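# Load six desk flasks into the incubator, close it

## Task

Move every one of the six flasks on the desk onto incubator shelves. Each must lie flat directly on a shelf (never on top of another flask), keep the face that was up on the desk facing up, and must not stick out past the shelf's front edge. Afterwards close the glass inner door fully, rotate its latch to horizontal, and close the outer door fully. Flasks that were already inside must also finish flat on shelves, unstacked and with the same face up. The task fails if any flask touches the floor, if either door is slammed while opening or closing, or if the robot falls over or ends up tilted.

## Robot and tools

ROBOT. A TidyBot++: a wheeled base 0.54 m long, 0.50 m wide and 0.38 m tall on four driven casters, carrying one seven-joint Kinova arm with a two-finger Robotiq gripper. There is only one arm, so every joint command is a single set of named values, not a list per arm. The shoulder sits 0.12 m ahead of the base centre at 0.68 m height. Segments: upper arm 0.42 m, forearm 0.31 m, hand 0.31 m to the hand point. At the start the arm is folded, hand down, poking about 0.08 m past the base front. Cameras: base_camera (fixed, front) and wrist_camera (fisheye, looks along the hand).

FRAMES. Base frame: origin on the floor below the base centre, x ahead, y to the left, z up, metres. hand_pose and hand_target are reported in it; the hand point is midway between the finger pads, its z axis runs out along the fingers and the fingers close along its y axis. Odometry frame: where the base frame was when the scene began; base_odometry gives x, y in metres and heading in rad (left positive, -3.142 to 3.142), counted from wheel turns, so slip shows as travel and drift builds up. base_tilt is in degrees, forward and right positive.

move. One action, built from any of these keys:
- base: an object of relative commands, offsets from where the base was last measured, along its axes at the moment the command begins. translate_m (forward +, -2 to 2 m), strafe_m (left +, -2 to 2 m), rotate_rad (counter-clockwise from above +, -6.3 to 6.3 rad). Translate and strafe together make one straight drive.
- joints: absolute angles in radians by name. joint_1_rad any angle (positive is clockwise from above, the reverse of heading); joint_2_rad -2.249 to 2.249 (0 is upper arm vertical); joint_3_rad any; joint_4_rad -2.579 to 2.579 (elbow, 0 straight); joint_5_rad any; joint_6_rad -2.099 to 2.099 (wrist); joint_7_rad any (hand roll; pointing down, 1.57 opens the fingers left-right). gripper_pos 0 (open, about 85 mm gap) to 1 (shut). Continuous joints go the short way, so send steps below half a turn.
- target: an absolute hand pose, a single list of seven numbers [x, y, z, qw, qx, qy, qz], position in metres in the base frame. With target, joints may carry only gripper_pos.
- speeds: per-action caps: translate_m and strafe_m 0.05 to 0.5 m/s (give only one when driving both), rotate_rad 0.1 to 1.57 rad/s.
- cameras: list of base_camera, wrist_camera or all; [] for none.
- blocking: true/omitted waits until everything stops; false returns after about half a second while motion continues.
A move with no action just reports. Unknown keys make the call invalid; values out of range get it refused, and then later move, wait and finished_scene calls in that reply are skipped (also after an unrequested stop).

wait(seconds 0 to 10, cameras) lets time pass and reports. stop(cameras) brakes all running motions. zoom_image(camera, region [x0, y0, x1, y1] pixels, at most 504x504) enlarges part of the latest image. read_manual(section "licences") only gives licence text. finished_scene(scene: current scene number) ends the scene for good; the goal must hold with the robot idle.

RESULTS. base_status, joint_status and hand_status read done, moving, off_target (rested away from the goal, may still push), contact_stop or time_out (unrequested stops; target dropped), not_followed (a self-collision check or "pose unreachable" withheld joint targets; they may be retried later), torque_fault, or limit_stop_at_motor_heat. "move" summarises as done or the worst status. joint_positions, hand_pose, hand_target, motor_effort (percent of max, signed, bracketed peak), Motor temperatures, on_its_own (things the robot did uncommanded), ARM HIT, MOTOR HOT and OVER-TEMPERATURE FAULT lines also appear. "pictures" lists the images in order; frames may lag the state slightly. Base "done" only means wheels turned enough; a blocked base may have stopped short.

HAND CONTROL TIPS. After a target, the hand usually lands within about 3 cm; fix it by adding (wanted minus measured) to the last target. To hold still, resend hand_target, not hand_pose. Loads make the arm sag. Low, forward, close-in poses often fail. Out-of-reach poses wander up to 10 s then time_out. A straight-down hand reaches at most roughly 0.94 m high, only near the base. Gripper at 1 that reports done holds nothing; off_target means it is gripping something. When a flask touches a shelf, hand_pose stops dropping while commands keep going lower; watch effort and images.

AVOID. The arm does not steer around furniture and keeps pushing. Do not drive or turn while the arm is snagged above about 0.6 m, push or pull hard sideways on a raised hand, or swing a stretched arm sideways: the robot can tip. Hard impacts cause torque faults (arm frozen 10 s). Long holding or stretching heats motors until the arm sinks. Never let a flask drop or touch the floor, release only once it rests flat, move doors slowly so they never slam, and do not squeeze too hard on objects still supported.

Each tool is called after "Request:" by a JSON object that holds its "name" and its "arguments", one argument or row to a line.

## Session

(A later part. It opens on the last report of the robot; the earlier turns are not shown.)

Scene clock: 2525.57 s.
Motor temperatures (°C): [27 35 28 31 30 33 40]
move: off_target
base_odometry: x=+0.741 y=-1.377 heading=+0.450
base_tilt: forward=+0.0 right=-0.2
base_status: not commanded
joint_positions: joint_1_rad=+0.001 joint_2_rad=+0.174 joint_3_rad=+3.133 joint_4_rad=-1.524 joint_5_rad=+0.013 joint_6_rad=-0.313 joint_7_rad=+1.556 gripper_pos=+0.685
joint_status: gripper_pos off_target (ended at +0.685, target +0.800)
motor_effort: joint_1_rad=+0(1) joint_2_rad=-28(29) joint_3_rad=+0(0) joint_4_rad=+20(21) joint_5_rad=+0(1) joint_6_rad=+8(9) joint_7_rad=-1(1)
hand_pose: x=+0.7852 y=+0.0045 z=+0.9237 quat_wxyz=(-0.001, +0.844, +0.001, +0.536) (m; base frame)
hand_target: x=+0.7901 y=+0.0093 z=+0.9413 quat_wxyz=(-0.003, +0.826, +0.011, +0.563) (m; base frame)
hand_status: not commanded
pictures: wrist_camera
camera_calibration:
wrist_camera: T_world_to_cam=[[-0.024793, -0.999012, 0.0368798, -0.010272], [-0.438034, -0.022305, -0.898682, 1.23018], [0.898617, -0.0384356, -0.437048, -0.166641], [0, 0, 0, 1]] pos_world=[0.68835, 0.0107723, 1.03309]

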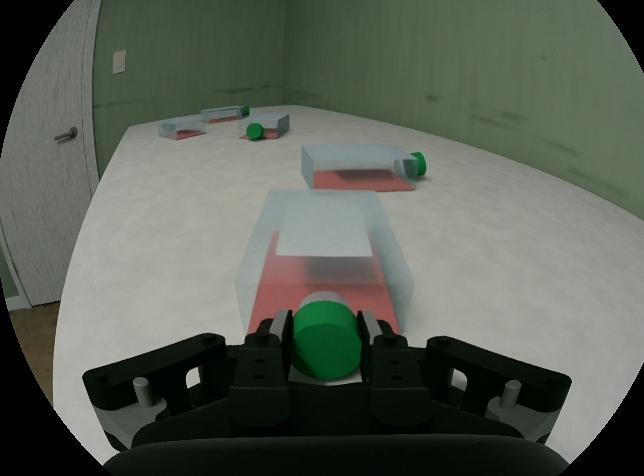

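Request:
{"name": "move", "arguments": {
  "joints": {"joint_2_rad": 0.05},
  "cameras": ["wrist_camera"]
}}

Scene clock: 2545.07 s.
Motor temperatures (°C): [27 35 28 31 30 33 40]
move: done
base_odometry: x=+0.741 y=-1.377 heading=+0.450
base_tilt: forward=+0.0 right=-0.2
base_status: not commanded
joint_positions: joint_1_rad=+0.001 joint_2_rad=+0.067 joint_3_rad=+3.133 joint_4_rad=-1.531 joint_5_rad=+0.013 joint_6_rad=-0.313 joint_7_rad=+1.556 gripper_pos=+0.685
joint_status: all done
motor_effort: joint_1_rad=+0(1) joint_2_rad=-26(32) joint_3_rad=+0(0) joint_4_rad=+22(23) joint_5_rad=+0(1) joint_6_rad=+9(10) joint_7_rad=+0(1)
hand_pose: x=+0.7548 y=+0.0045 z=+0.9890 quat_wxyz=(-0.001, +0.817, +0.001, +0.577) (m; base frame)
hand_target: x=+0.7552 y=+0.0093 z=+1.0178 quat_wxyz=(-0.002, +0.792, +0.011, +0.611) (m; base frame)
hand_status: not commanded
pictures: wrist_camera
camera_calibration:
wrist_camera: T_world_to_cam=[[-0.0282783, -0.999008, 0.0344124, -0.00827655], [-0.346263, -0.0225049, -0.937867, 1.24516], [0.937711, -0.0384371, -0.345283, -0.231049], [0, 0, 0, 1]] pos_world=[0.647575, 0.0108729, 1.0883]

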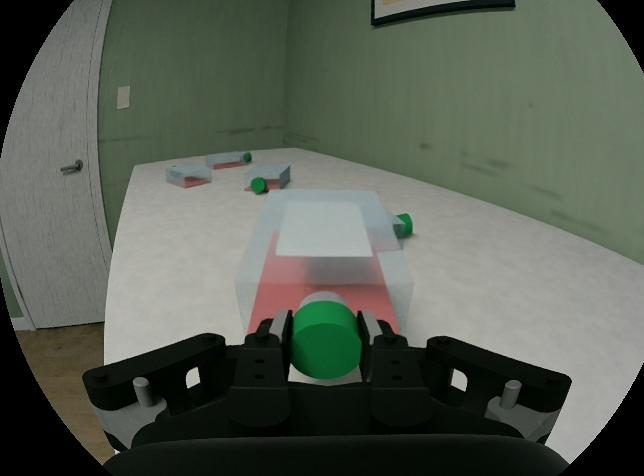

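Request:
{"name": "move", "arguments": {
  "base": {"translate_m": -0.3475, "strafe_m": 0.936, "rotate_rad": -2.585},
  "speeds": {"translate_m": 0.3, "rotate_rad": 0.8},
  "joints": {"joint_2_rad": 0.178, "joint_4_rad": -1.260, "joint_6_rad": -0.617},
  "cameras": ["wrist_camera"]
}}

Scene clock: 2567.47 s.
Motor temperatures (°C): [27 35 28 31 30 33 40]
move: done
base_odometry: x=+0.021 y=-0.685 heading=-2.136
base_tilt: forward=+0.0 right=-0.2
base_status: done
joint_positions: joint_1_rad=+0.006 joint_2_rad=+0.183 joint_3_rad=+3.138 joint_4_rad=-1.286 joint_5_rad=+0.012 joint_6_rad=-0.542 joint_7_rad=+1.556 gripper_pos=+0.685
joint_status: all done
motor_effort: joint_1_rad=+0(6) joint_2_rad=-30(32) joint_3_rad=+0(5) joint_4_rad=+22(23) joint_5_rad=-1(2) joint_6_rad=+9(10) joint_7_rad=+0(1)
hand_pose: x=+0.7898 y=-0.0023 z=+0.9949 quat_wxyz=(+0.002, +0.844, -0.004, +0.536) (m; base frame)
hand_target: x=+0.7804 y=+0.0130 z=+0.9928 quat_wxyz=(-0.007, +0.856, +0.016, +0.517) (m; base frame)
hand_status: not commanded
pictures: wrist_camera
camera_calibration:
wrist_camera: T_world_to_cam=[[-0.0369597, -0.998635, 0.0369118, -0.00997482], [-0.438064, -0.0170082, -0.898783, 1.29618], [0.898184, -0.0493885, -0.436837, -0.139801], [0, 0, 0, 1]] pos_world=[0.693008, 0.00518002, 1.10428]

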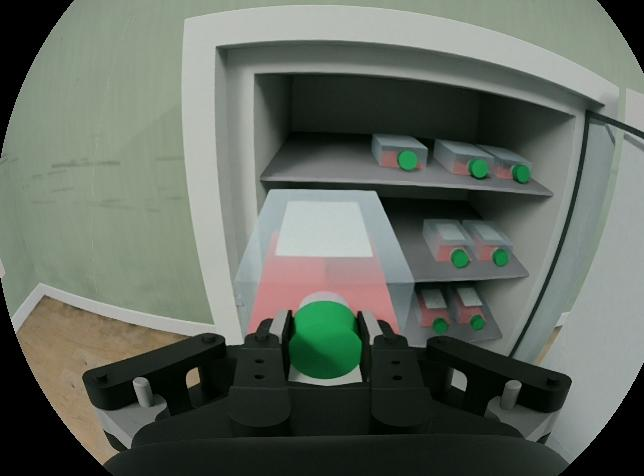

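Request:
{"name": "move", "arguments": {
  "base": {"translate_m": 0.27},
  "speeds": {"translate_m": 0.25},
  "cameras": ["wrist_camera"]
}}

Scene clock: 2578.80 s.
Motor temperatures (°C): [27 35 28 31 30 33 40]
move: done
base_odometry: x=-0.124 y=-0.913 heading=-2.136
base_tilt: forward=+0.0 right=-0.1
base_status: done
joint_positions: joint_1_rad=+0.006 joint_2_rad=+0.192 joint_3_rad=+3.138 joint_4_rad=-1.285 joint_5_rad=+0.012 joint_6_rad=-0.545 joint_7_rad=+1.556 gripper_pos=+0.685
joint_status: not commanded
motor_effort: joint_1_rad=+0(1) joint_2_rad=-30(33) joint_3_rad=+0(0) joint_4_rad=+22(23) joint_5_rad=+0(1) joint_6_rad=+9(10) joint_7_rad=+0(1)
hand_pose: x=+0.7926 y=-0.0024 z=+0.9887 quat_wxyz=(+0.002, +0.847, -0.005, +0.531) (m; base frame)
hand_target: x=+0.7804 y=+0.0130 z=+0.9928 quat_wxyz=(-0.007, +0.856, +0.016, +0.517) (m; base frame)
hand_status: not commanded
pictures: wrist_camera
camera_calibration:
wrist_camera: T_world_to_cam=[[-0.0366142, -0.998637, 0.0372073, -0.010207], [-0.447414, -0.0169109, -0.894167, 1.29477], [0.893577, -0.0493863, -0.446185, -0.132079], [0, 0, 0, 1]] pos_world=[0.696948, 0.00517971, 1.09919]

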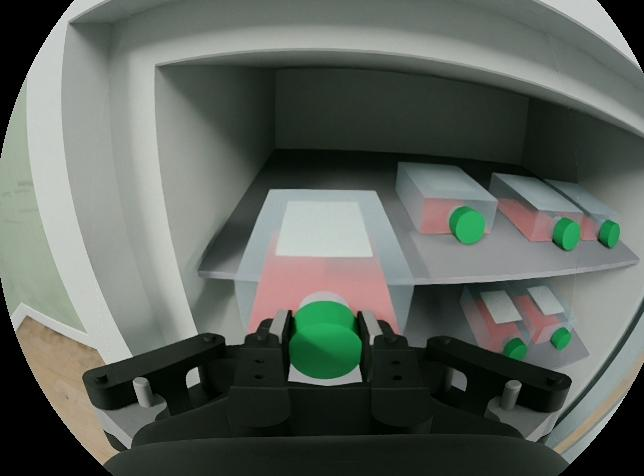

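Request:
{"name": "move", "arguments": {
  "base": {"translate_m": 0.162, "strafe_m": -0.01},
  "speeds": {"translate_m": 0.12},
  "cameras": ["wrist_camera"]
}}

Scene clock: 2619.57 s.
Motor temperatures (°C): [27 35 28 31 30 33 39]
move: done
base_odometry: x=-0.219 y=-1.045 heading=-2.135
base_tilt: forward=+0.0 right=-0.1
base_status: done
joint_positions: joint_1_rad=+0.006 joint_2_rad=+0.194 joint_3_rad=+3.138 joint_4_rad=-1.284 joint_5_rad=+0.012 joint_6_rad=-0.546 joint_7_rad=+1.556 gripper_pos=+0.685
joint_status: not commanded
motor_effort: joint_1_rad=+0(1) joint_2_rad=-30(34) joint_3_rad=+0(1) joint_4_rad=+22(22) joint_5_rad=-1(1) joint_6_rad=+9(10) joint_7_rad=+0(1)
hand_pose: x=+0.7931 y=-0.0024 z=+0.9874 quat_wxyz=(+0.002, +0.848, -0.005, +0.530) (m; base frame)
hand_target: x=+0.7804 y=+0.0130 z=+0.9928 quat_wxyz=(-0.007, +0.856, +0.016, +0.517) (m; base frame)
hand_status: not commanded
pictures: wrist_camera
camera_calibration:
wrist_camera: T_world_to_cam=[[-0.0365233, -0.998637, 0.0372979, -0.0102994], [-0.449614, -0.016911, -0.893063, 1.29447], [0.892476, -0.0493872, -0.448384, -0.130109], [0, 0, 0, 1]] pos_world=[0.697757, 0.00517971, 1.09809]

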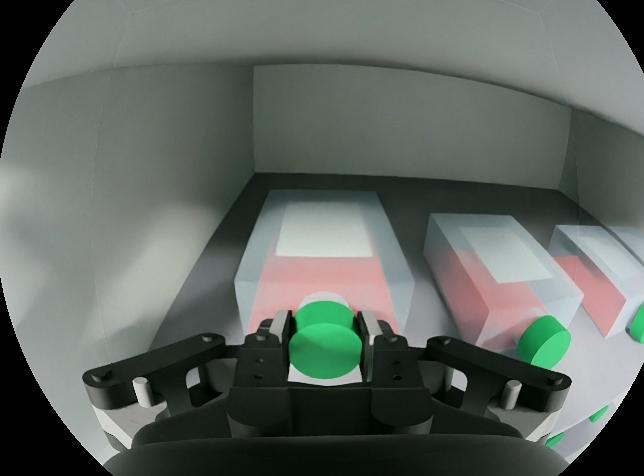

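Request:
{"name": "move", "arguments": {
  "joints": {"joint_2_rad": 0.17, "joint_4_rad": -1.345, "joint_6_rad": -0.415},
  "cameras": []
}}

Scene clock: 2631.57 s.
Motor temperatures (°C): [27 35 28 31 30 33 39]
move: done
base_odometry: x=-0.219 y=-1.045 heading=-2.135
base_tilt: forward=+0.0 right=-0.2
base_status: not commanded
joint_positions: joint_1_rad=+0.006 joint_2_rad=+0.194 joint_3_rad=+3.138 joint_4_rad=-1.337 joint_5_rad=+0.012 joint_6_rad=-0.470 joint_7_rad=+1.556 gripper_pos=+0.685
joint_status: all done
motor_effort: joint_1_rad=-1(1) joint_2_rad=-31(31) joint_3_rad=+0(0) joint_4_rad=+22(24) joint_5_rad=+0(1) joint_6_rad=+9(10) joint_7_rad=+0(1)
hand_pose: x=+0.7973 y=-0.0021 z=+0.9774 quat_wxyz=(+0.002, +0.842, -0.004, +0.540) (m; base frame)
hand_target: x=+0.7953 y=+0.0111 z=+1.0047 quat_wxyz=(-0.005, +0.822, +0.013, +0.570) (m; base frame)
hand_status: not commanded
pictures: none
No camera images: "cameras" was empty.

Request:
{"name": "move", "arguments": {
  "joints": {"joint_4_rad": -1.362},
  "cameras": []
}}

Scene clock: 2642.77 s.
Motor temperatures (°C): [27 35 28 31 30 33 39]
move: done
base_odometry: x=-0.219 y=-1.045 heading=-2.135
base_tilt: forward=+0.0 right=-0.2
base_status: not commanded
joint_positions: joint_1_rad=+0.006 joint_2_rad=+0.194 joint_3_rad=+3.138 joint_4_rad=-1.350 joint_5_rad=+0.012 joint_6_rad=-0.469 joint_7_rad=+1.556 gripper_pos=+0.685
joint_status: all done
motor_effort: joint_1_rad=+0(1) joint_2_rad=-29(31) joint_3_rad=+0(0) joint_4_rad=+20(22) joint_5_rad=-1(1) joint_6_rad=+8(9) joint_7_rad=+0(1)
hand_pose: x=+0.7956 y=-0.0021 z=+0.9701 quat_wxyz=(+0.002, +0.845, -0.004, +0.535) (m; base frame)
hand_target: x=+0.7937 y=+0.0111 z=+0.9945 quat_wxyz=(-0.005, +0.827, +0.013, +0.563) (m; base frame)
hand_status: not commanded
pictures: none
No camera images: "cameras" was empty.

Request:
{"name": "move", "arguments": {
  "joints": {"joint_4_rad": -1.374},
  "cameras": ["wrist_camera"]
}}

Scene clock: 2647.17 s.
Motor temperatures (°C): [27 35 28 31 30 33 39]
move: done
base_odometry: x=-0.219 y=-1.045 heading=-2.135
base_tilt: forward=+0.0 right=-0.2
base_status: not commanded
joint_positions: joint_1_rad=+0.006 joint_2_rad=+0.192 joint_3_rad=+3.138 joint_4_rad=-1.352 joint_5_rad=+0.012 joint_6_rad=-0.469 joint_7_rad=+1.556 gripper_pos=+0.685
joint_status: all done
motor_effort: joint_1_rad=+0(1) joint_2_rad=-29(29) joint_3_rad=+0(0) joint_4_rad=+20(21) joint_5_rad=-1(1) joint_6_rad=+8(8) joint_7_rad=+0(1)
hand_pose: x=+0.7948 y=-0.0021 z=+0.9700 quat_wxyz=(+0.002, +0.845, -0.004, +0.535) (m; base frame)
hand_target: x=+0.7924 y=+0.0111 z=+0.9872 quat_wxyz=(-0.005, +0.830, +0.013, +0.558) (m; base frame)
hand_status: not commanded
pictures: wrist_camera
camera_calibration:
wrist_camera: T_world_to_cam=[[-0.0359878, -0.998667, 0.0370082, -0.00945406], [-0.439957, -0.017418, -0.89785, 1.27658], [0.897298, -0.0485936, -0.438743, -0.152582], [0, 0, 0, 1]] pos_world=[0.698212, 0.00537957, 1.07959]

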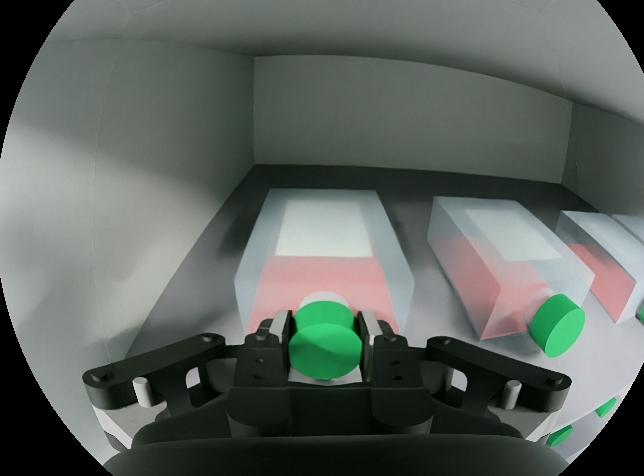

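Request:
{"name": "move", "arguments": {
  "joints": {"joint_4_rad": -1.36, "gripper_pos": 0.0},
  "cameras": ["wrist_camera"]
}}

Scene clock: 2654.47 s.
Motor temperatures (°C): [27 35 28 31 30 33 39]
move: done
base_odometry: x=-0.219 y=-1.045 heading=-2.135
base_tilt: forward=+0.0 right=-0.2
base_status: not commanded
joint_positions: joint_1_rad=+0.006 joint_2_rad=+0.192 joint_3_rad=+3.138 joint_4_rad=-1.353 joint_5_rad=+0.012 joint_6_rad=-0.469 joint_7_rad=+1.556 gripper_pos=+0.000
joint_status: all done
motor_effort: joint_1_rad=+0(1) joint_2_rad=-30(30) joint_3_rad=+0(0) joint_4_rad=+21(21) joint_5_rad=-1(1) joint_6_rad=+8(9) joint_7_rad=+1(1)
hand_pose: x=+0.7947 y=-0.0021 z=+0.9697 quat_wxyz=(+0.002, +0.845, -0.004, +0.535) (m; base frame)
hand_target: x=+0.7939 y=+0.0111 z=+0.9957 quat_wxyz=(-0.005, +0.826, +0.013, +0.563) (m; base frame)
hand_status: not commanded
pictures: wrist_camera
camera_calibration:
wrist_camera: T_world_to_cam=[[-0.0359298, -0.998665, 0.0371115, -0.00959832], [-0.440362, -0.0175144, -0.89765, 1.27647], [0.897101, -0.0485949, -0.439145, -0.1521], [0, 0, 0, 1]] pos_world=[0.698213, 0.00537987, 1.07939]

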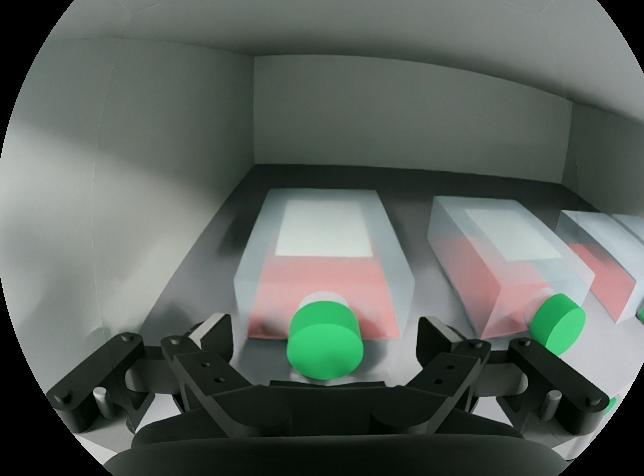

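Request:
{"name": "move", "arguments": {
  "base": {"translate_m": -0.25},
  "speeds": {"translate_m": 0.15},
  "cameras": ["wrist_camera"]
}}

Request:
{"name": "zoom_image", "arguments": {
  "camera": "wrist_camera",
  "region": [160, 80, 600, 320]
}}

Scene clock: 2663.57 s.
Motor temperatures (°C): [27 35 28 31 30 33 39]
move: done
base_odometry: x=-0.085 y=-0.834 heading=-2.135
base_tilt: forward=+0.0 right=-0.2
base_status: done
joint_positions: joint_1_rad=+0.006 joint_2_rad=+0.183 joint_3_rad=+3.138 joint_4_rad=-1.353 joint_5_rad=+0.012 joint_6_rad=-0.469 joint_7_rad=+1.556 gripper_pos=+0.000
joint_status: not commanded
motor_effort: joint_1_rad=+0(1) joint_2_rad=-29(34) joint_3_rad=+0(0) joint_4_rad=+21(22) joint_5_rad=+0(1) joint_6_rad=+8(9) joint_7_rad=-1(1)
hand_pose: x=+0.7922 y=-0.0021 z=+0.9755 quat_wxyz=(+0.002, +0.843, -0.004, +0.538) (m; base frame)
hand_target: x=+0.7939 y=+0.0111 z=+0.9957 quat_wxyz=(-0.005, +0.826, +0.013, +0.563) (m; base frame)
hand_status: not commanded
pictures: wrist_camera
camera_calibration:
wrist_camera: T_world_to_cam=[[-0.0363327, -0.99866, 0.0368471, -0.00933643], [-0.43267, -0.0175167, -0.901382, 1.27819], [0.90082, -0.0486923, -0.431454, -0.157841], [0, 0, 0, 1]] pos_world=[0.694881, 0.00538009, 1.08438]

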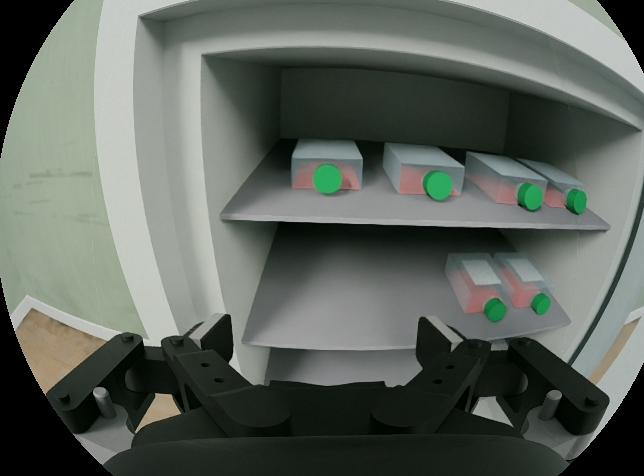

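Scaled by 1.145.

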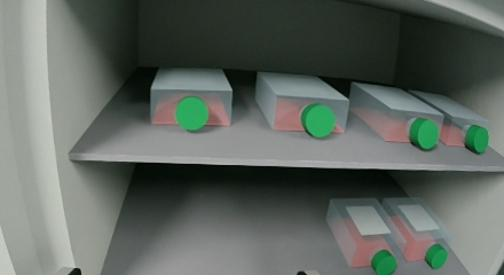

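Request:
{"name": "move", "arguments": {
  "base": {"translate_m": -0.408, "strafe_m": 0.972, "rotate_rad": 2.495},
  "speeds": {"translate_m": 0.35},
  "joints": {"joint_2_rad": 0.152, "joint_4_rad": -1.4185, "joint_6_rad": -0.361},
  "cameras": ["wrist_camera"]
}}

Scene clock: 2718.80 s.
Motor temperatures (°C): [27 35 28 31 30 33 39]
move: done
base_odometry: x=+0.955 y=-1.009 heading=+0.360
base_tilt: forward=+0.0 right=-0.2
base_status: done
joint_positions: joint_1_rad=+0.002 joint_2_rad=+0.176 joint_3_rad=+3.135 joint_4_rad=-1.405 joint_5_rad=+0.012 joint_6_rad=-0.431 joint_7_rad=+1.556 gripper_pos=+0.000
joint_status: all done
motor_effort: joint_1_rad=-1(6) joint_2_rad=-29(33) joint_3_rad=+0(4) joint_4_rad=+21(22) joint_5_rad=-1(2) joint_6_rad=+8(9) joint_7_rad=+0(1)
hand_pose: x=+0.7883 y=+0.0025 z=+0.9598 quat_wxyz=(+0.000, +0.845, -0.001, +0.535) (m; base frame)
hand_target: x=+0.7882 y=+0.0106 z=+0.9880 quat_wxyz=(-0.004, +0.822, +0.012, +0.569) (m; base frame)
hand_status: not commanded
pictures: wrist_camera
camera_calibration:
wrist_camera: T_world_to_cam=[[-0.0287684, -0.998915, 0.0366138, -0.0100922], [-0.439092, -0.020277, -0.898213, 1.26443], [0.897981, -0.041917, -0.438033, -0.152299], [0, 0, 0, 1]] pos_world=[0.691673, 0.00917376, 1.06939]

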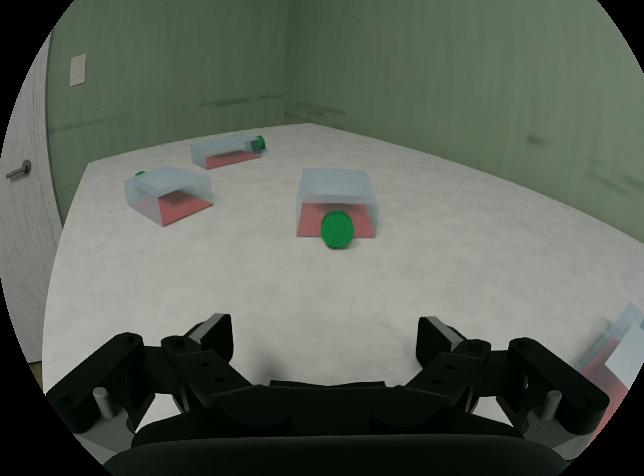

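Request:
{"name": "zoom_image", "arguments": {
  "camera": "wrist_camera",
  "region": [250, 140, 430, 280]
}}

Request:
{"name": "zoom_image", "arguments": {
  "camera": "wrist_camera",
  "region": [100, 110, 290, 240]
}}

Scaled by 2.800.

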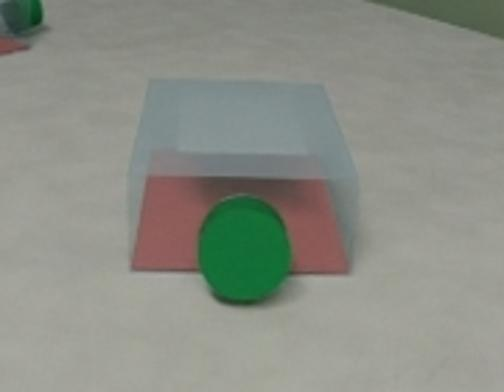

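Scaled by 2.653.

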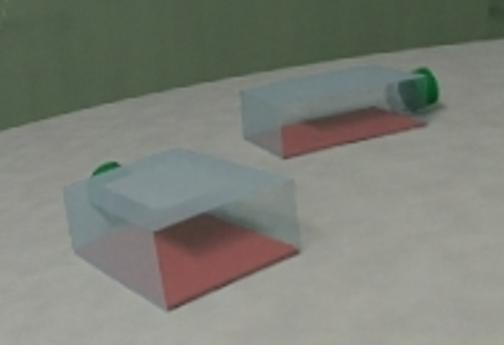

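Request:
{"name": "move", "arguments": {
  "base": {"translate_m": 0.11, "strafe_m": -0.0135},
  "speeds": {"translate_m": 0.15},
  "joints": {"joint_2_rad": 0.164, "joint_4_rad": -1.538, "joint_6_rad": -0.235},
  "cameras": ["wrist_camera"]
}}

Request:
{"name": "zoom_image", "arguments": {
  "camera": "wrist_camera",
  "region": [220, 160, 420, 340]
}}

Scene clock: 2745.53 s.
Motor temperatures (°C): [27 35 28 31 30 33 39]
move: time_out
base_odometry: x=+1.044 y=-0.988 heading=+0.352
base_tilt: forward=+0.0 right=-0.2
base_status: translate_m time_out (by the wheels' count: +0.092 of +0.110); the other done
joint_positions: joint_1_rad=+0.000 joint_2_rad=+0.181 joint_3_rad=+3.133 joint_4_rad=-1.529 joint_5_rad=+0.012 joint_6_rad=-0.308 joint_7_rad=+1.556 gripper_pos=+0.000
joint_status: all done
motor_effort: joint_1_rad=-1(6) joint_2_rad=-29(46) joint_3_rad=+0(4) joint_4_rad=+21(23) joint_5_rad=-1(1) joint_6_rad=+8(10) joint_7_rad=-1(1)
hand_pose: x=+0.7864 y=+0.0054 z=+0.9174 quat_wxyz=(-0.002, +0.846, +0.001, +0.533) (m; base frame)
hand_target: x=+0.7899 y=+0.0093 z=+0.9444 quat_wxyz=(-0.003, +0.824, +0.010, +0.567) (m; base frame)
hand_status: not commanded
pictures: wrist_camera
camera_calibration:
wrist_camera: T_world_to_cam=[[-0.0233116, -0.999075, 0.0361324, -0.00947484], [-0.444342, -0.0220217, -0.895587, 1.22723], [0.895554, -0.0369328, -0.443418, -0.162228], [0, 0, 0, 1]] pos_world=[0.690371, 0.0115681, 1.02749]

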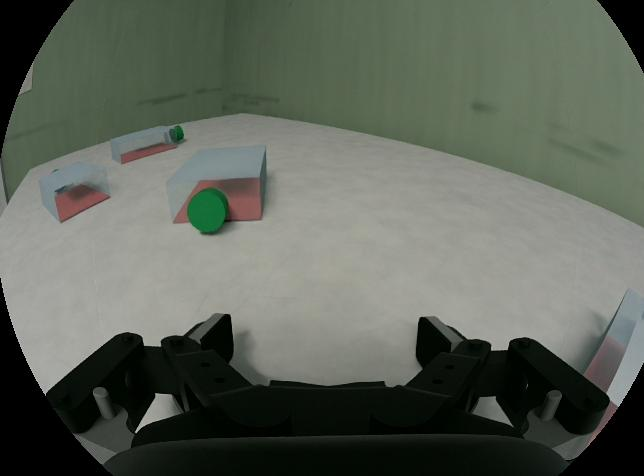

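Scaled by 2.520.

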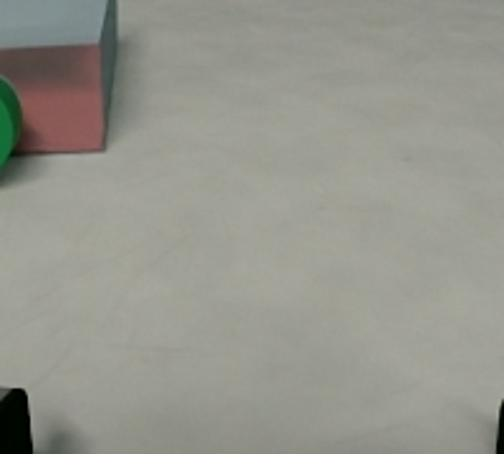

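Request:
{"name": "move", "arguments": {
  "base": {"translate_m": -0.08},
  "speeds": {"translate_m": 0.1}
}}

Scene clock: 2759.73 s.
Motor temperatures (°C): [27 35 28 31 30 33 39]
move: done
base_odometry: x=+0.969 y=-1.016 heading=+0.352
base_tilt: forward=+0.0 right=-0.2
base_status: done
joint_positions: joint_1_rad=+0.000 joint_2_rad=+0.178 joint_3_rad=+3.133 joint_4_rad=-1.530 joint_5_rad=+0.012 joint_6_rad=-0.307 joint_7_rad=+1.556 gripper_pos=+0.000
joint_status: not commanded
motor_effort: joint_1_rad=+0(1) joint_2_rad=-30(36) joint_3_rad=+0(1) joint_4_rad=+21(22) joint_5_rad=-1(1) joint_6_rad=+8(9) joint_7_rad=+0(1)
hand_pose: x=+0.7860 y=+0.0054 z=+0.9190 quat_wxyz=(-0.002, +0.846, +0.001, +0.534) (m; base frame)
hand_target: x=+0.7899 y=+0.0093 z=+0.9444 quat_wxyz=(-0.003, +0.824, +0.010, +0.567) (m; base frame)
hand_status: not commanded
pictures: base_camera, wrist_camera
camera_calibration:
wrist_camera: T_world_to_cam=[[-0.0234236, -0.999075, 0.0360579, -0.00938803], [-0.441535, -0.022021, -0.896974, 1.22765], [0.896938, -0.0369311, -0.44061, -0.164813], [0, 0, 0, 1]] pos_world=[0.689659, 0.011568, 1.02889]

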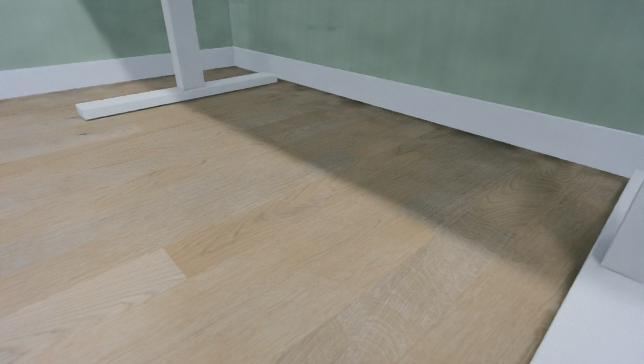

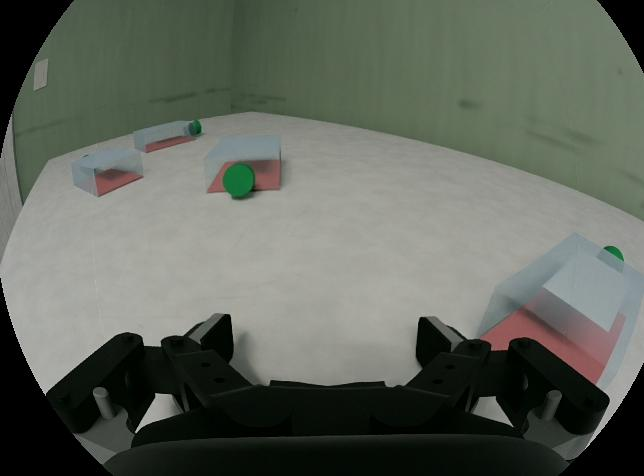

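Request:
{"name": "zoom_image", "arguments": {
  "camera": "wrist_camera",
  "region": [440, 200, 644, 420]
}}

Request:
{"name": "zoom_image", "arguments": {
  "camera": "wrist_camera",
  "region": [180, 110, 330, 220]
}}

Scaled by 2.291.

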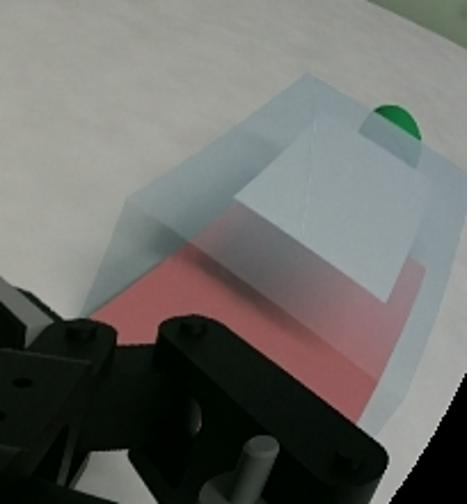

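Scaled by 3.360.

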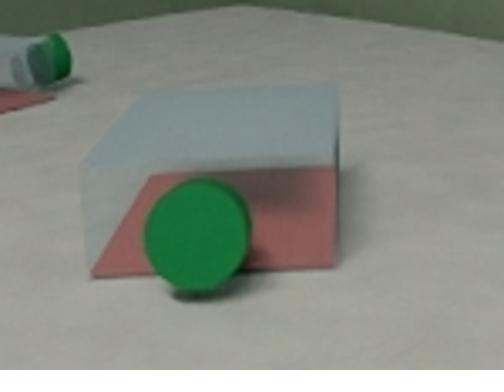

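Request:
{"name": "move", "arguments": {
  "joints": {"joint_1_rad": -0.108, "joint_2_rad": 0.345, "joint_4_rad": -1.180, "joint_6_rad": -0.526},
  "cameras": ["wrist_camera"]
}}

Request:
{"name": "zoom_image", "arguments": {
  "camera": "wrist_camera",
  "region": [240, 160, 420, 300]
}}

Scene clock: 3006.73 s.
Motor temperatures (°C): [27 35 28 31 30 33 39]
move: done
base_odometry: x=+0.969 y=-1.016 heading=+0.352
base_tilt: forward=+0.1 right=-0.2
base_status: not commanded
joint_positions: joint_1_rad=-0.088 joint_2_rad=+0.343 joint_3_rad=+3.133 joint_4_rad=-1.203 joint_5_rad=+0.012 joint_6_rad=-0.446 joint_7_rad=+1.556 gripper_pos=+0.000
joint_status: all done
motor_effort: joint_1_rad=+0(2) joint_2_rad=-35(37) joint_3_rad=+0(1) joint_4_rad=+21(22) joint_5_rad=-1(1) joint_6_rad=+8(9) joint_7_rad=+0(1)
hand_pose: x=+0.8554 y=+0.0696 z=+0.9590 quat_wxyz=(-0.026, +0.838, +0.036, +0.543) (m; base frame)
hand_target: x=+0.8457 y=+0.0910 z=+0.9486 quat_wxyz=(-0.035, +0.853, +0.060, +0.518) (m; base frame)
hand_status: not commanded
pictures: wrist_camera
camera_calibration:
wrist_camera: T_world_to_cam=[[0.0613422, -0.997535, 0.0340608, -0.0157052], [-0.416567, -0.0565974, -0.907342, 1.28654], [0.907033, 0.0414697, -0.419012, -0.241955], [0, 0, 0, 1]] pos_world=[0.756354, 0.0671821, 1.06648]

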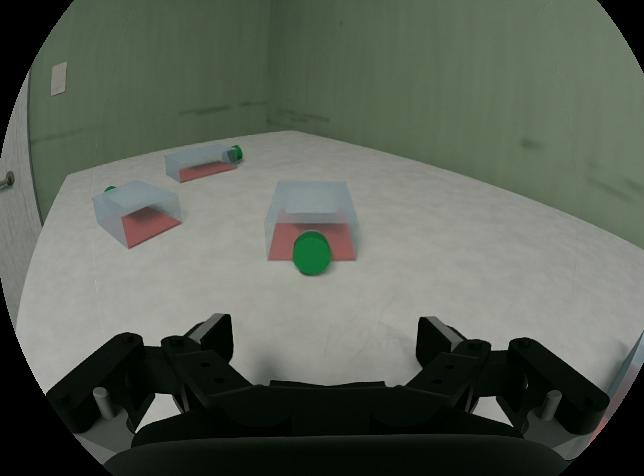

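Scaled by 2.800.

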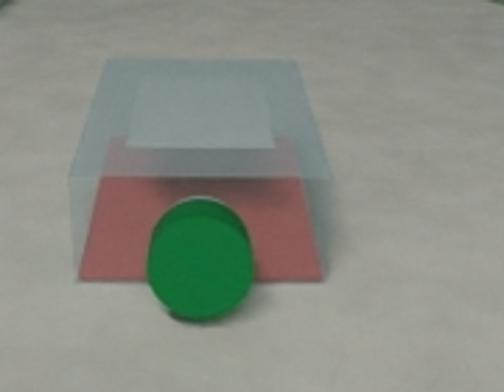

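Request:
{"name": "move", "arguments": {
  "joints": {"joint_1_rad": -0.119, "joint_4_rad": -0.728, "joint_6_rad": -0.765},
  "cameras": []
}}

Request:
{"name": "move", "arguments": {
  "joints": {"joint_2_rad": 0.55},
  "cameras": ["wrist_camera"]
}}

Scene clock: 3048.57 s.
Motor temperatures (°C): [27 35 28 31 30 33 39]
move: done
base_odometry: x=+0.969 y=-1.016 heading=+0.352
base_tilt: forward=+0.0 right=-0.2
base_status: not commanded
joint_positions: joint_1_rad=-0.095 joint_2_rad=+0.347 joint_3_rad=+3.133 joint_4_rad=-0.748 joint_5_rad=+0.012 joint_6_rad=-0.684 joint_7_rad=+1.556 gripper_pos=+0.000
joint_status: all done
motor_effort: joint_1_rad=-1(1) joint_2_rad=-33(38) joint_3_rad=+0(1) joint_4_rad=+19(23) joint_5_rad=+0(1) joint_6_rad=+9(10) joint_7_rad=+0(1)
hand_pose: x=+0.8422 y=+0.0725 z=+1.1572 quat_wxyz=(-0.032, +0.776, +0.035, +0.629) (m; base frame)
hand_target: x=+0.8308 y=+0.0988 z=+1.1459 quat_wxyz=(-0.043, +0.792, +0.066, +0.605) (m; base frame)
hand_status: not commanded
pictures: none
No camera images: "cameras" was empty.

Scene clock: 3050.13 s.
Motor temperatures (°C): [27 35 28 31 30 33 39]
move: done
base_odometry: x=+0.969 y=-1.016 heading=+0.352
base_tilt: forward=+0.0 right=-0.2
base_status: not commanded
joint_positions: joint_1_rad=-0.096 joint_2_rad=+0.572 joint_3_rad=+3.133 joint_4_rad=-0.739 joint_5_rad=+0.012 joint_6_rad=-0.692 joint_7_rad=+1.556 gripper_pos=+0.000
joint_status: all done
motor_effort: joint_1_rad=+0(1) joint_2_rad=-42(49) joint_3_rad=+0(1) joint_4_rad=+20(23) joint_5_rad=-1(1) joint_6_rad=+8(9) joint_7_rad=-1(1)
hand_pose: x=+0.9292 y=+0.0808 z=+0.9863 quat_wxyz=(-0.028, +0.841, +0.038, +0.539) (m; base frame)
hand_target: x=+0.9097 y=+0.1082 z=+0.9899 quat_wxyz=(-0.040, +0.850, +0.068, +0.521) (m; base frame)
hand_status: not commanded
pictures: wrist_camera
camera_calibration:
wrist_camera: T_world_to_cam=[[0.0654227, -0.997334, 0.0323195, -0.012108], [-0.42658, -0.0572334, -0.902637, 1.34745], [0.90208, 0.0452661, -0.429188, -0.283445], [0, 0, 0, 1]] pos_world=[0.831279, 0.077874, 1.095]

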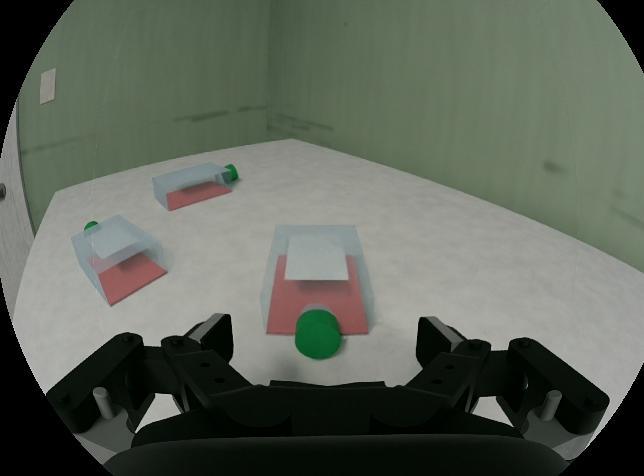

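Request:
{"name": "move", "arguments": {
  "joints": {"joint_2_rad": 0.70, "joint_4_rad": -0.570},
  "cameras": ["wrist_camera"]
}}

Request:
{"name": "zoom_image", "arguments": {
  "camera": "wrist_camera",
  "region": [200, 180, 450, 420]
}}

Scene clock: 3075.20 s.
Motor temperatures (°C): [27 35 28 31 30 33 39]
move: done
base_odometry: x=+0.969 y=-1.016 heading=+0.352
base_tilt: forward=+0.0 right=-0.2
base_status: not commanded
joint_positions: joint_1_rad=-0.096 joint_2_rad=+0.712 joint_3_rad=+3.133 joint_4_rad=-0.590 joint_5_rad=+0.012 joint_6_rad=-0.693 joint_7_rad=+1.556 gripper_pos=+0.000
joint_status: all done
motor_effort: joint_1_rad=+0(1) joint_2_rad=-46(50) joint_3_rad=-1(1) joint_4_rad=+20(22) joint_5_rad=-1(1) joint_6_rad=+8(9) joint_7_rad=+0(1)
hand_pose: x=+0.9764 y=+0.0850 z=+0.9557 quat_wxyz=(-0.028, +0.839, +0.037, +0.542) (m; base frame)
hand_target: x=+0.9609 y=+0.1139 z=+0.9577 quat_wxyz=(-0.040, +0.848, +0.067, +0.524) (m; base frame)
hand_status: not commanded
pictures: wrist_camera
camera_calibration:
wrist_camera: T_world_to_cam=[[0.0645279, -0.997431, 0.0311182, -0.00797923], [-0.420011, -0.0554325, -0.905824, 1.33665], [0.905222, 0.045381, -0.422509, -0.348902], [0, 0, 0, 1]] pos_world=[0.877755, 0.0819684, 1.0636]

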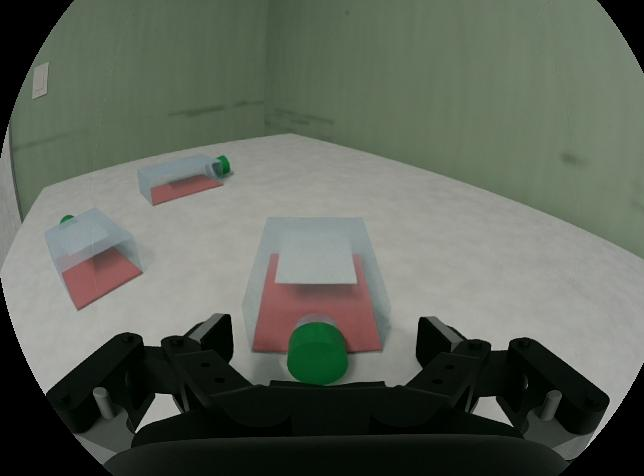

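Scaled by 2.016.

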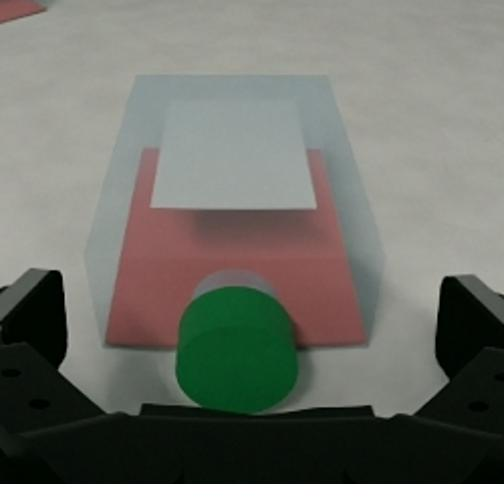

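Request:
{"name": "move", "arguments": {
  "joints": {"joint_1_rad": -0.124, "joint_2_rad": 0.757, "joint_4_rad": -0.520},
  "cameras": ["wrist_camera"]
}}

Request:
{"name": "zoom_image", "arguments": {
  "camera": "wrist_camera",
  "region": [200, 180, 450, 420]
}}

Scene clock: 3082.90 s.
Motor temperatures (°C): [27 35 28 31 30 33 39]
move: done
base_odometry: x=+0.969 y=-1.016 heading=+0.352
base_tilt: forward=+0.1 right=-0.2
base_status: not commanded
joint_positions: joint_1_rad=-0.102 joint_2_rad=+0.761 joint_3_rad=+3.133 joint_4_rad=-0.538 joint_5_rad=+0.012 joint_6_rad=-0.693 joint_7_rad=+1.556 gripper_pos=+0.000
joint_status: all done
motor_effort: joint_1_rad=-1(1) joint_2_rad=-48(50) joint_3_rad=+0(1) joint_4_rad=+21(21) joint_5_rad=-1(1) joint_6_rad=+9(9) joint_7_rad=-1(1)
hand_pose: x=+0.9913 y=+0.0916 z=+0.9439 quat_wxyz=(-0.030, +0.838, +0.039, +0.543) (m; base frame)
hand_target: x=+0.9778 y=+0.1202 z=+0.9377 quat_wxyz=(-0.042, +0.850, +0.069, +0.521) (m; base frame)
hand_status: not commanded
pictures: wrist_camera
camera_calibration:
wrist_camera: T_world_to_cam=[[0.070168, -0.997062, 0.0307361, -0.00732665], [-0.41651, -0.0572816, -0.907325, 1.33065], [0.906419, 0.0508632, -0.419305, -0.372422], [0, 0, 0, 1]] pos_world=[0.892314, 0.0878593, 1.0514]

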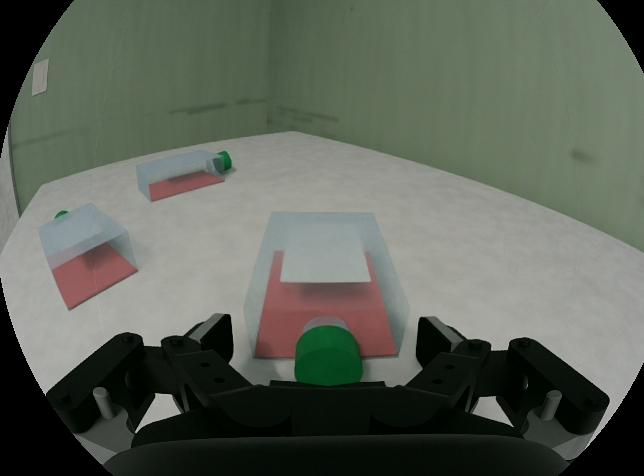

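Scaled by 2.016.

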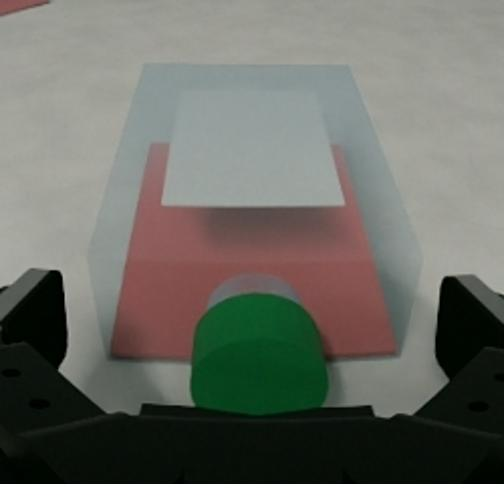

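Request:
{"name": "move", "arguments": {
  "joints": {"joint_2_rad": 0.799, "joint_4_rad": -0.480},
  "cameras": ["wrist_camera"]
}}

Request:
{"name": "zoom_image", "arguments": {
  "camera": "wrist_camera",
  "region": [200, 180, 450, 420]
}}

Scene clock: 3092.10 s.
Motor temperatures (°C): [27 36 28 31 30 33 39]
move: done
base_odometry: x=+0.969 y=-1.016 heading=+0.352
base_tilt: forward=+0.0 right=-0.2
base_status: not commanded
joint_positions: joint_1_rad=-0.102 joint_2_rad=+0.802 joint_3_rad=+3.133 joint_4_rad=-0.496 joint_5_rad=+0.012 joint_6_rad=-0.693 joint_7_rad=+1.556 gripper_pos=+0.000
joint_status: all done
motor_effort: joint_1_rad=+0(1) joint_2_rad=-49(51) joint_3_rad=+0(1) joint_4_rad=+21(21) joint_5_rad=+0(1) joint_6_rad=+8(9) joint_7_rad=+0(1)
hand_pose: x=+1.0036 y=+0.0927 z=+0.9318 quat_wxyz=(-0.030, +0.838, +0.039, +0.543) (m; base frame)
hand_target: x=+0.9902 y=+0.1216 z=+0.9241 quat_wxyz=(-0.042, +0.850, +0.069, +0.520) (m; base frame)
hand_status: not commanded
pictures: wrist_camera
camera_calibration:
wrist_camera: T_world_to_cam=[[0.0699057, -0.997089, 0.0304266, -0.00615671], [-0.41634, -0.0568801, -0.907428, 1.32483], [0.906517, 0.0507665, -0.419105, -0.388857], [0, 0, 0, 1]] pos_world=[0.904514, 0.0889584, 1.0394]

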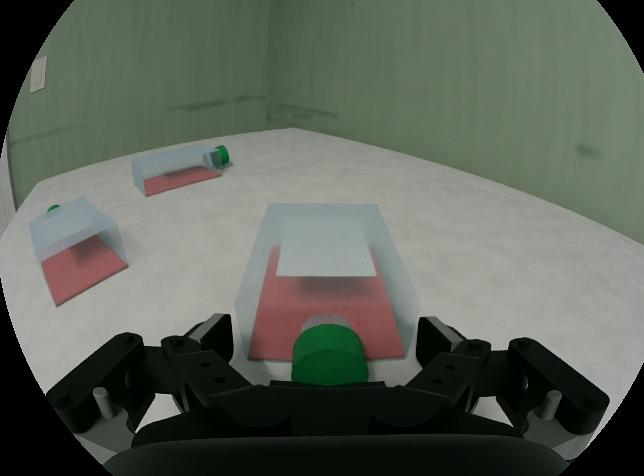

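Scaled by 2.016.

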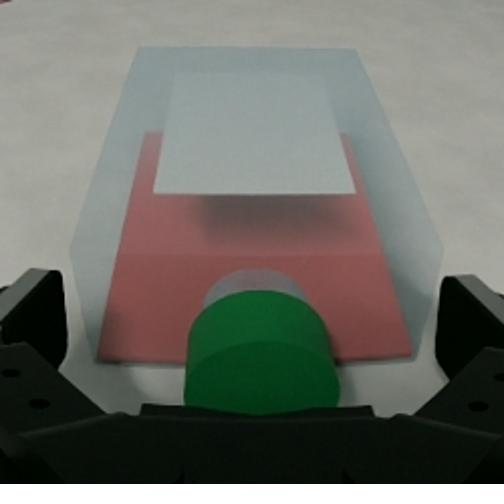

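Request:
{"name": "move", "arguments": {
  "joints": {"joint_2_rad": 0.812},
  "cameras": ["wrist_camera"]
}}

Request:
{"name": "zoom_image", "arguments": {
  "camera": "wrist_camera",
  "region": [200, 180, 450, 420]
}}

Scene clock: 3102.37 s.
Motor temperatures (°C): [27 36 28 31 30 33 39]
move: done
base_odometry: x=+0.969 y=-1.016 heading=+0.352
base_tilt: forward=+0.1 right=-0.2
base_status: not commanded
joint_positions: joint_1_rad=-0.102 joint_2_rad=+0.813 joint_3_rad=+3.133 joint_4_rad=-0.496 joint_5_rad=+0.012 joint_6_rad=-0.693 joint_7_rad=+1.556 gripper_pos=+0.000
joint_status: all done
motor_effort: joint_1_rad=+0(1) joint_2_rad=-50(51) joint_3_rad=-1(1) joint_4_rad=+20(21) joint_5_rad=+0(1) joint_6_rad=+8(9) joint_7_rad=+0(1)
hand_pose: x=+1.0062 y=+0.0930 z=+0.9224 quat_wxyz=(-0.030, +0.841, +0.039, +0.539) (m; base frame)
hand_target: x=+0.9932 y=+0.1220 z=+0.9127 quat_wxyz=(-0.041, +0.854, +0.069, +0.515) (m; base frame)
hand_status: not commanded
pictures: wrist_camera
camera_calibration:
wrist_camera: T_world_to_cam=[[0.070281, -0.997053, 0.0307616, -0.00644943], [-0.425862, -0.0578763, -0.902935, 1.3229], [0.902054, 0.050359, -0.428675, -0.381828], [0, 0, 0, 1]] pos_world=[0.908254, 0.0893624, 1.03101]

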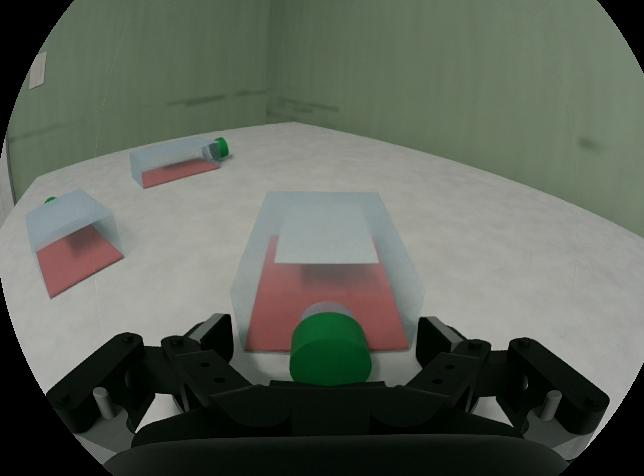

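Scaled by 2.016.

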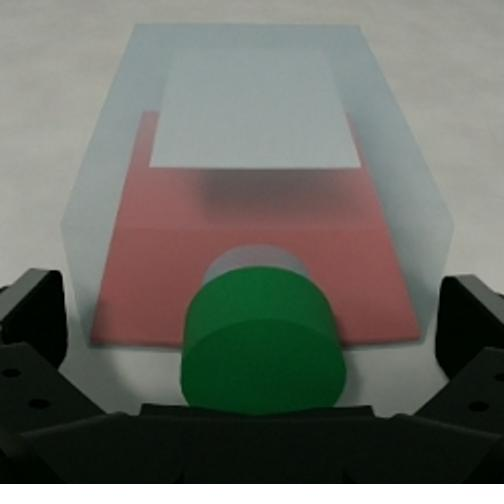

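Request:
{"name": "move", "arguments": {
  "joints": {"gripper_pos": 0.8},
  "cameras": ["wrist_camera"]
}}

Scene clock: 3109.50 s.
Motor temperatures (°C): [27 36 28 31 30 33 39]
move: done
base_odometry: x=+0.969 y=-1.016 heading=+0.352
base_tilt: forward=+0.1 right=-0.2
base_status: not commanded
joint_positions: joint_1_rad=-0.103 joint_2_rad=+0.814 joint_3_rad=+3.133 joint_4_rad=-0.496 joint_5_rad=+0.012 joint_6_rad=-0.693 joint_7_rad=+1.556 gripper_pos=+0.800
joint_status: all done
motor_effort: joint_1_rad=+0(1) joint_2_rad=-49(53) joint_3_rad=+0(1) joint_4_rad=+21(21) joint_5_rad=+0(1) joint_6_rad=+8(9) joint_7_rad=+0(1)
hand_pose: x=+1.0063 y=+0.0941 z=+0.9216 quat_wxyz=(-0.030, +0.841, +0.040, +0.538) (m; base frame)
hand_target: x=+0.9932 y=+0.1220 z=+0.9127 quat_wxyz=(-0.041, +0.854, +0.069, +0.515) (m; base frame)
hand_status: not commanded
pictures: wrist_camera
camera_calibration:
wrist_camera: T_world_to_cam=[[0.0714236, -0.996972, 0.0307425, -0.00647559], [-0.426499, -0.0583872, -0.902601, 1.32264], [0.901663, 0.0513554, -0.429378, -0.381499], [0, 0, 0, 1]] pos_world=[0.908552, 0.0903613, 1.03021]

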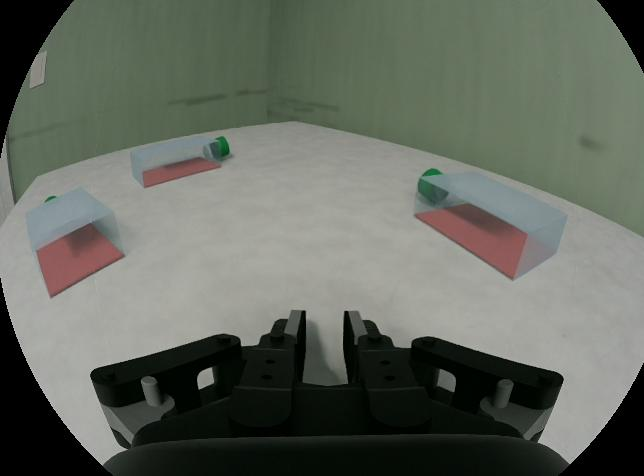

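Request:
{"name": "zoom_image", "arguments": {
  "camera": "wrist_camera",
  "region": [380, 140, 600, 300]
}}

Scaled by 2.291.

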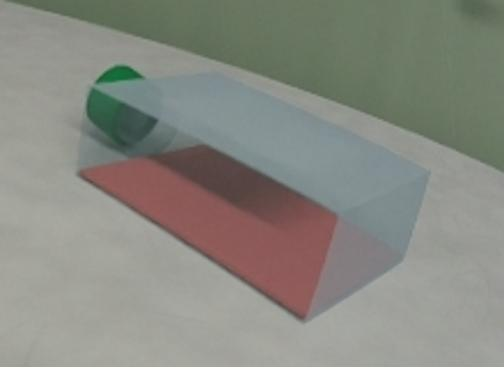

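Request:
{"name": "move", "arguments": {
  "joints": {"joint_1_rad": 0.0, "joint_2_rad": 0.385, "joint_4_rad": -0.604, "joint_6_rad": -1.622, "gripper_pos": 0.38},
  "cameras": []
}}

Request:
{"name": "move", "arguments": {
  "base": {"translate_m": -0.10},
  "speeds": {"translate_m": 0.2}
}}

Scene clock: 3768.23 s.
Motor temperatures (°C): [27 38 27 31 30 33 39]
move: done
base_odometry: x=+0.969 y=-1.016 heading=+0.352
base_tilt: forward=+0.0 right=-0.2
base_status: not commanded
joint_positions: joint_1_rad=-0.019 joint_2_rad=+0.391 joint_3_rad=+3.133 joint_4_rad=-0.586 joint_5_rad=+0.012 joint_6_rad=-1.540 joint_7_rad=+1.556 gripper_pos=+0.380
joint_status: all done
motor_effort: joint_1_rad=-1(3) joint_2_rad=-33(52) joint_3_rad=+0(1) joint_4_rad=+16(21) joint_5_rad=-1(1) joint_6_rad=+6(9) joint_7_rad=+0(1)
hand_pose: x=+0.7217 y=+0.0127 z=+0.9945 quat_wxyz=(-0.002, +0.952, +0.004, +0.308) (m; base frame)
hand_target: x=+0.6969 y=+0.0162 z=+0.9763 quat_wxyz=(-0.014, +0.964, +0.032, +0.262) (m; base frame)
hand_status: not commanded
pictures: none
No camera images: "cameras" was empty.

Scene clock: 3769.50 s.
Motor temperatures (°C): [27 38 27 31 30 33 39]
move: done
base_odometry: x=+0.876 y=-1.050 heading=+0.352
base_tilt: forward=+0.1 right=-0.2
base_status: done
joint_positions: joint_1_rad=-0.019 joint_2_rad=+0.392 joint_3_rad=+3.133 joint_4_rad=-0.587 joint_5_rad=+0.012 joint_6_rad=-1.547 joint_7_rad=+1.556 gripper_pos=+0.380
joint_status: not commanded
motor_effort: joint_1_rad=+0(1) joint_2_rad=-32(36) joint_3_rad=+0(1) joint_4_rad=+17(18) joint_5_rad=+0(1) joint_6_rad=+6(6) joint_7_rad=+0(1)
hand_pose: x=+0.7204 y=+0.0126 z=+0.9917 quat_wxyz=(-0.002, +0.953, +0.004, +0.303) (m; base frame)
hand_target: x=+0.6969 y=+0.0162 z=+0.9763 quat_wxyz=(-0.014, +0.964, +0.032, +0.262) (m; base frame)
hand_status: not commanded
pictures: base_camera, wrist_camera
camera_calibration:
wrist_camera: T_world_to_cam=[[0.00315181, -0.998965, 0.0453764, -0.0347941], [-0.823616, -0.0283282, -0.56644, 1.21149], [0.567139, -0.0355874, -0.822853, 0.542982], [0, 0, 0, 1]] pos_world=[0.689966, 0.0188846, 1.13461]

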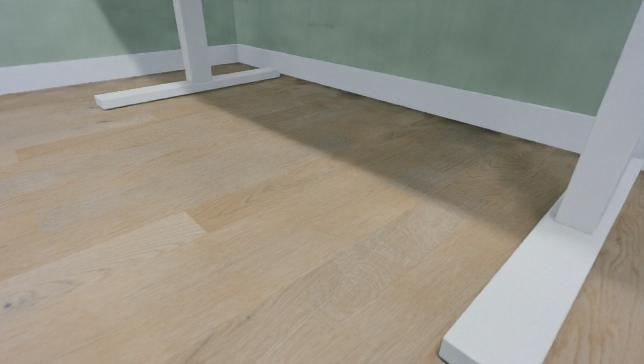

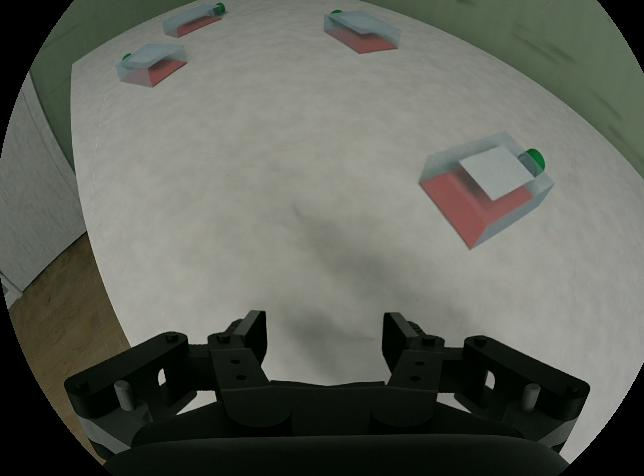

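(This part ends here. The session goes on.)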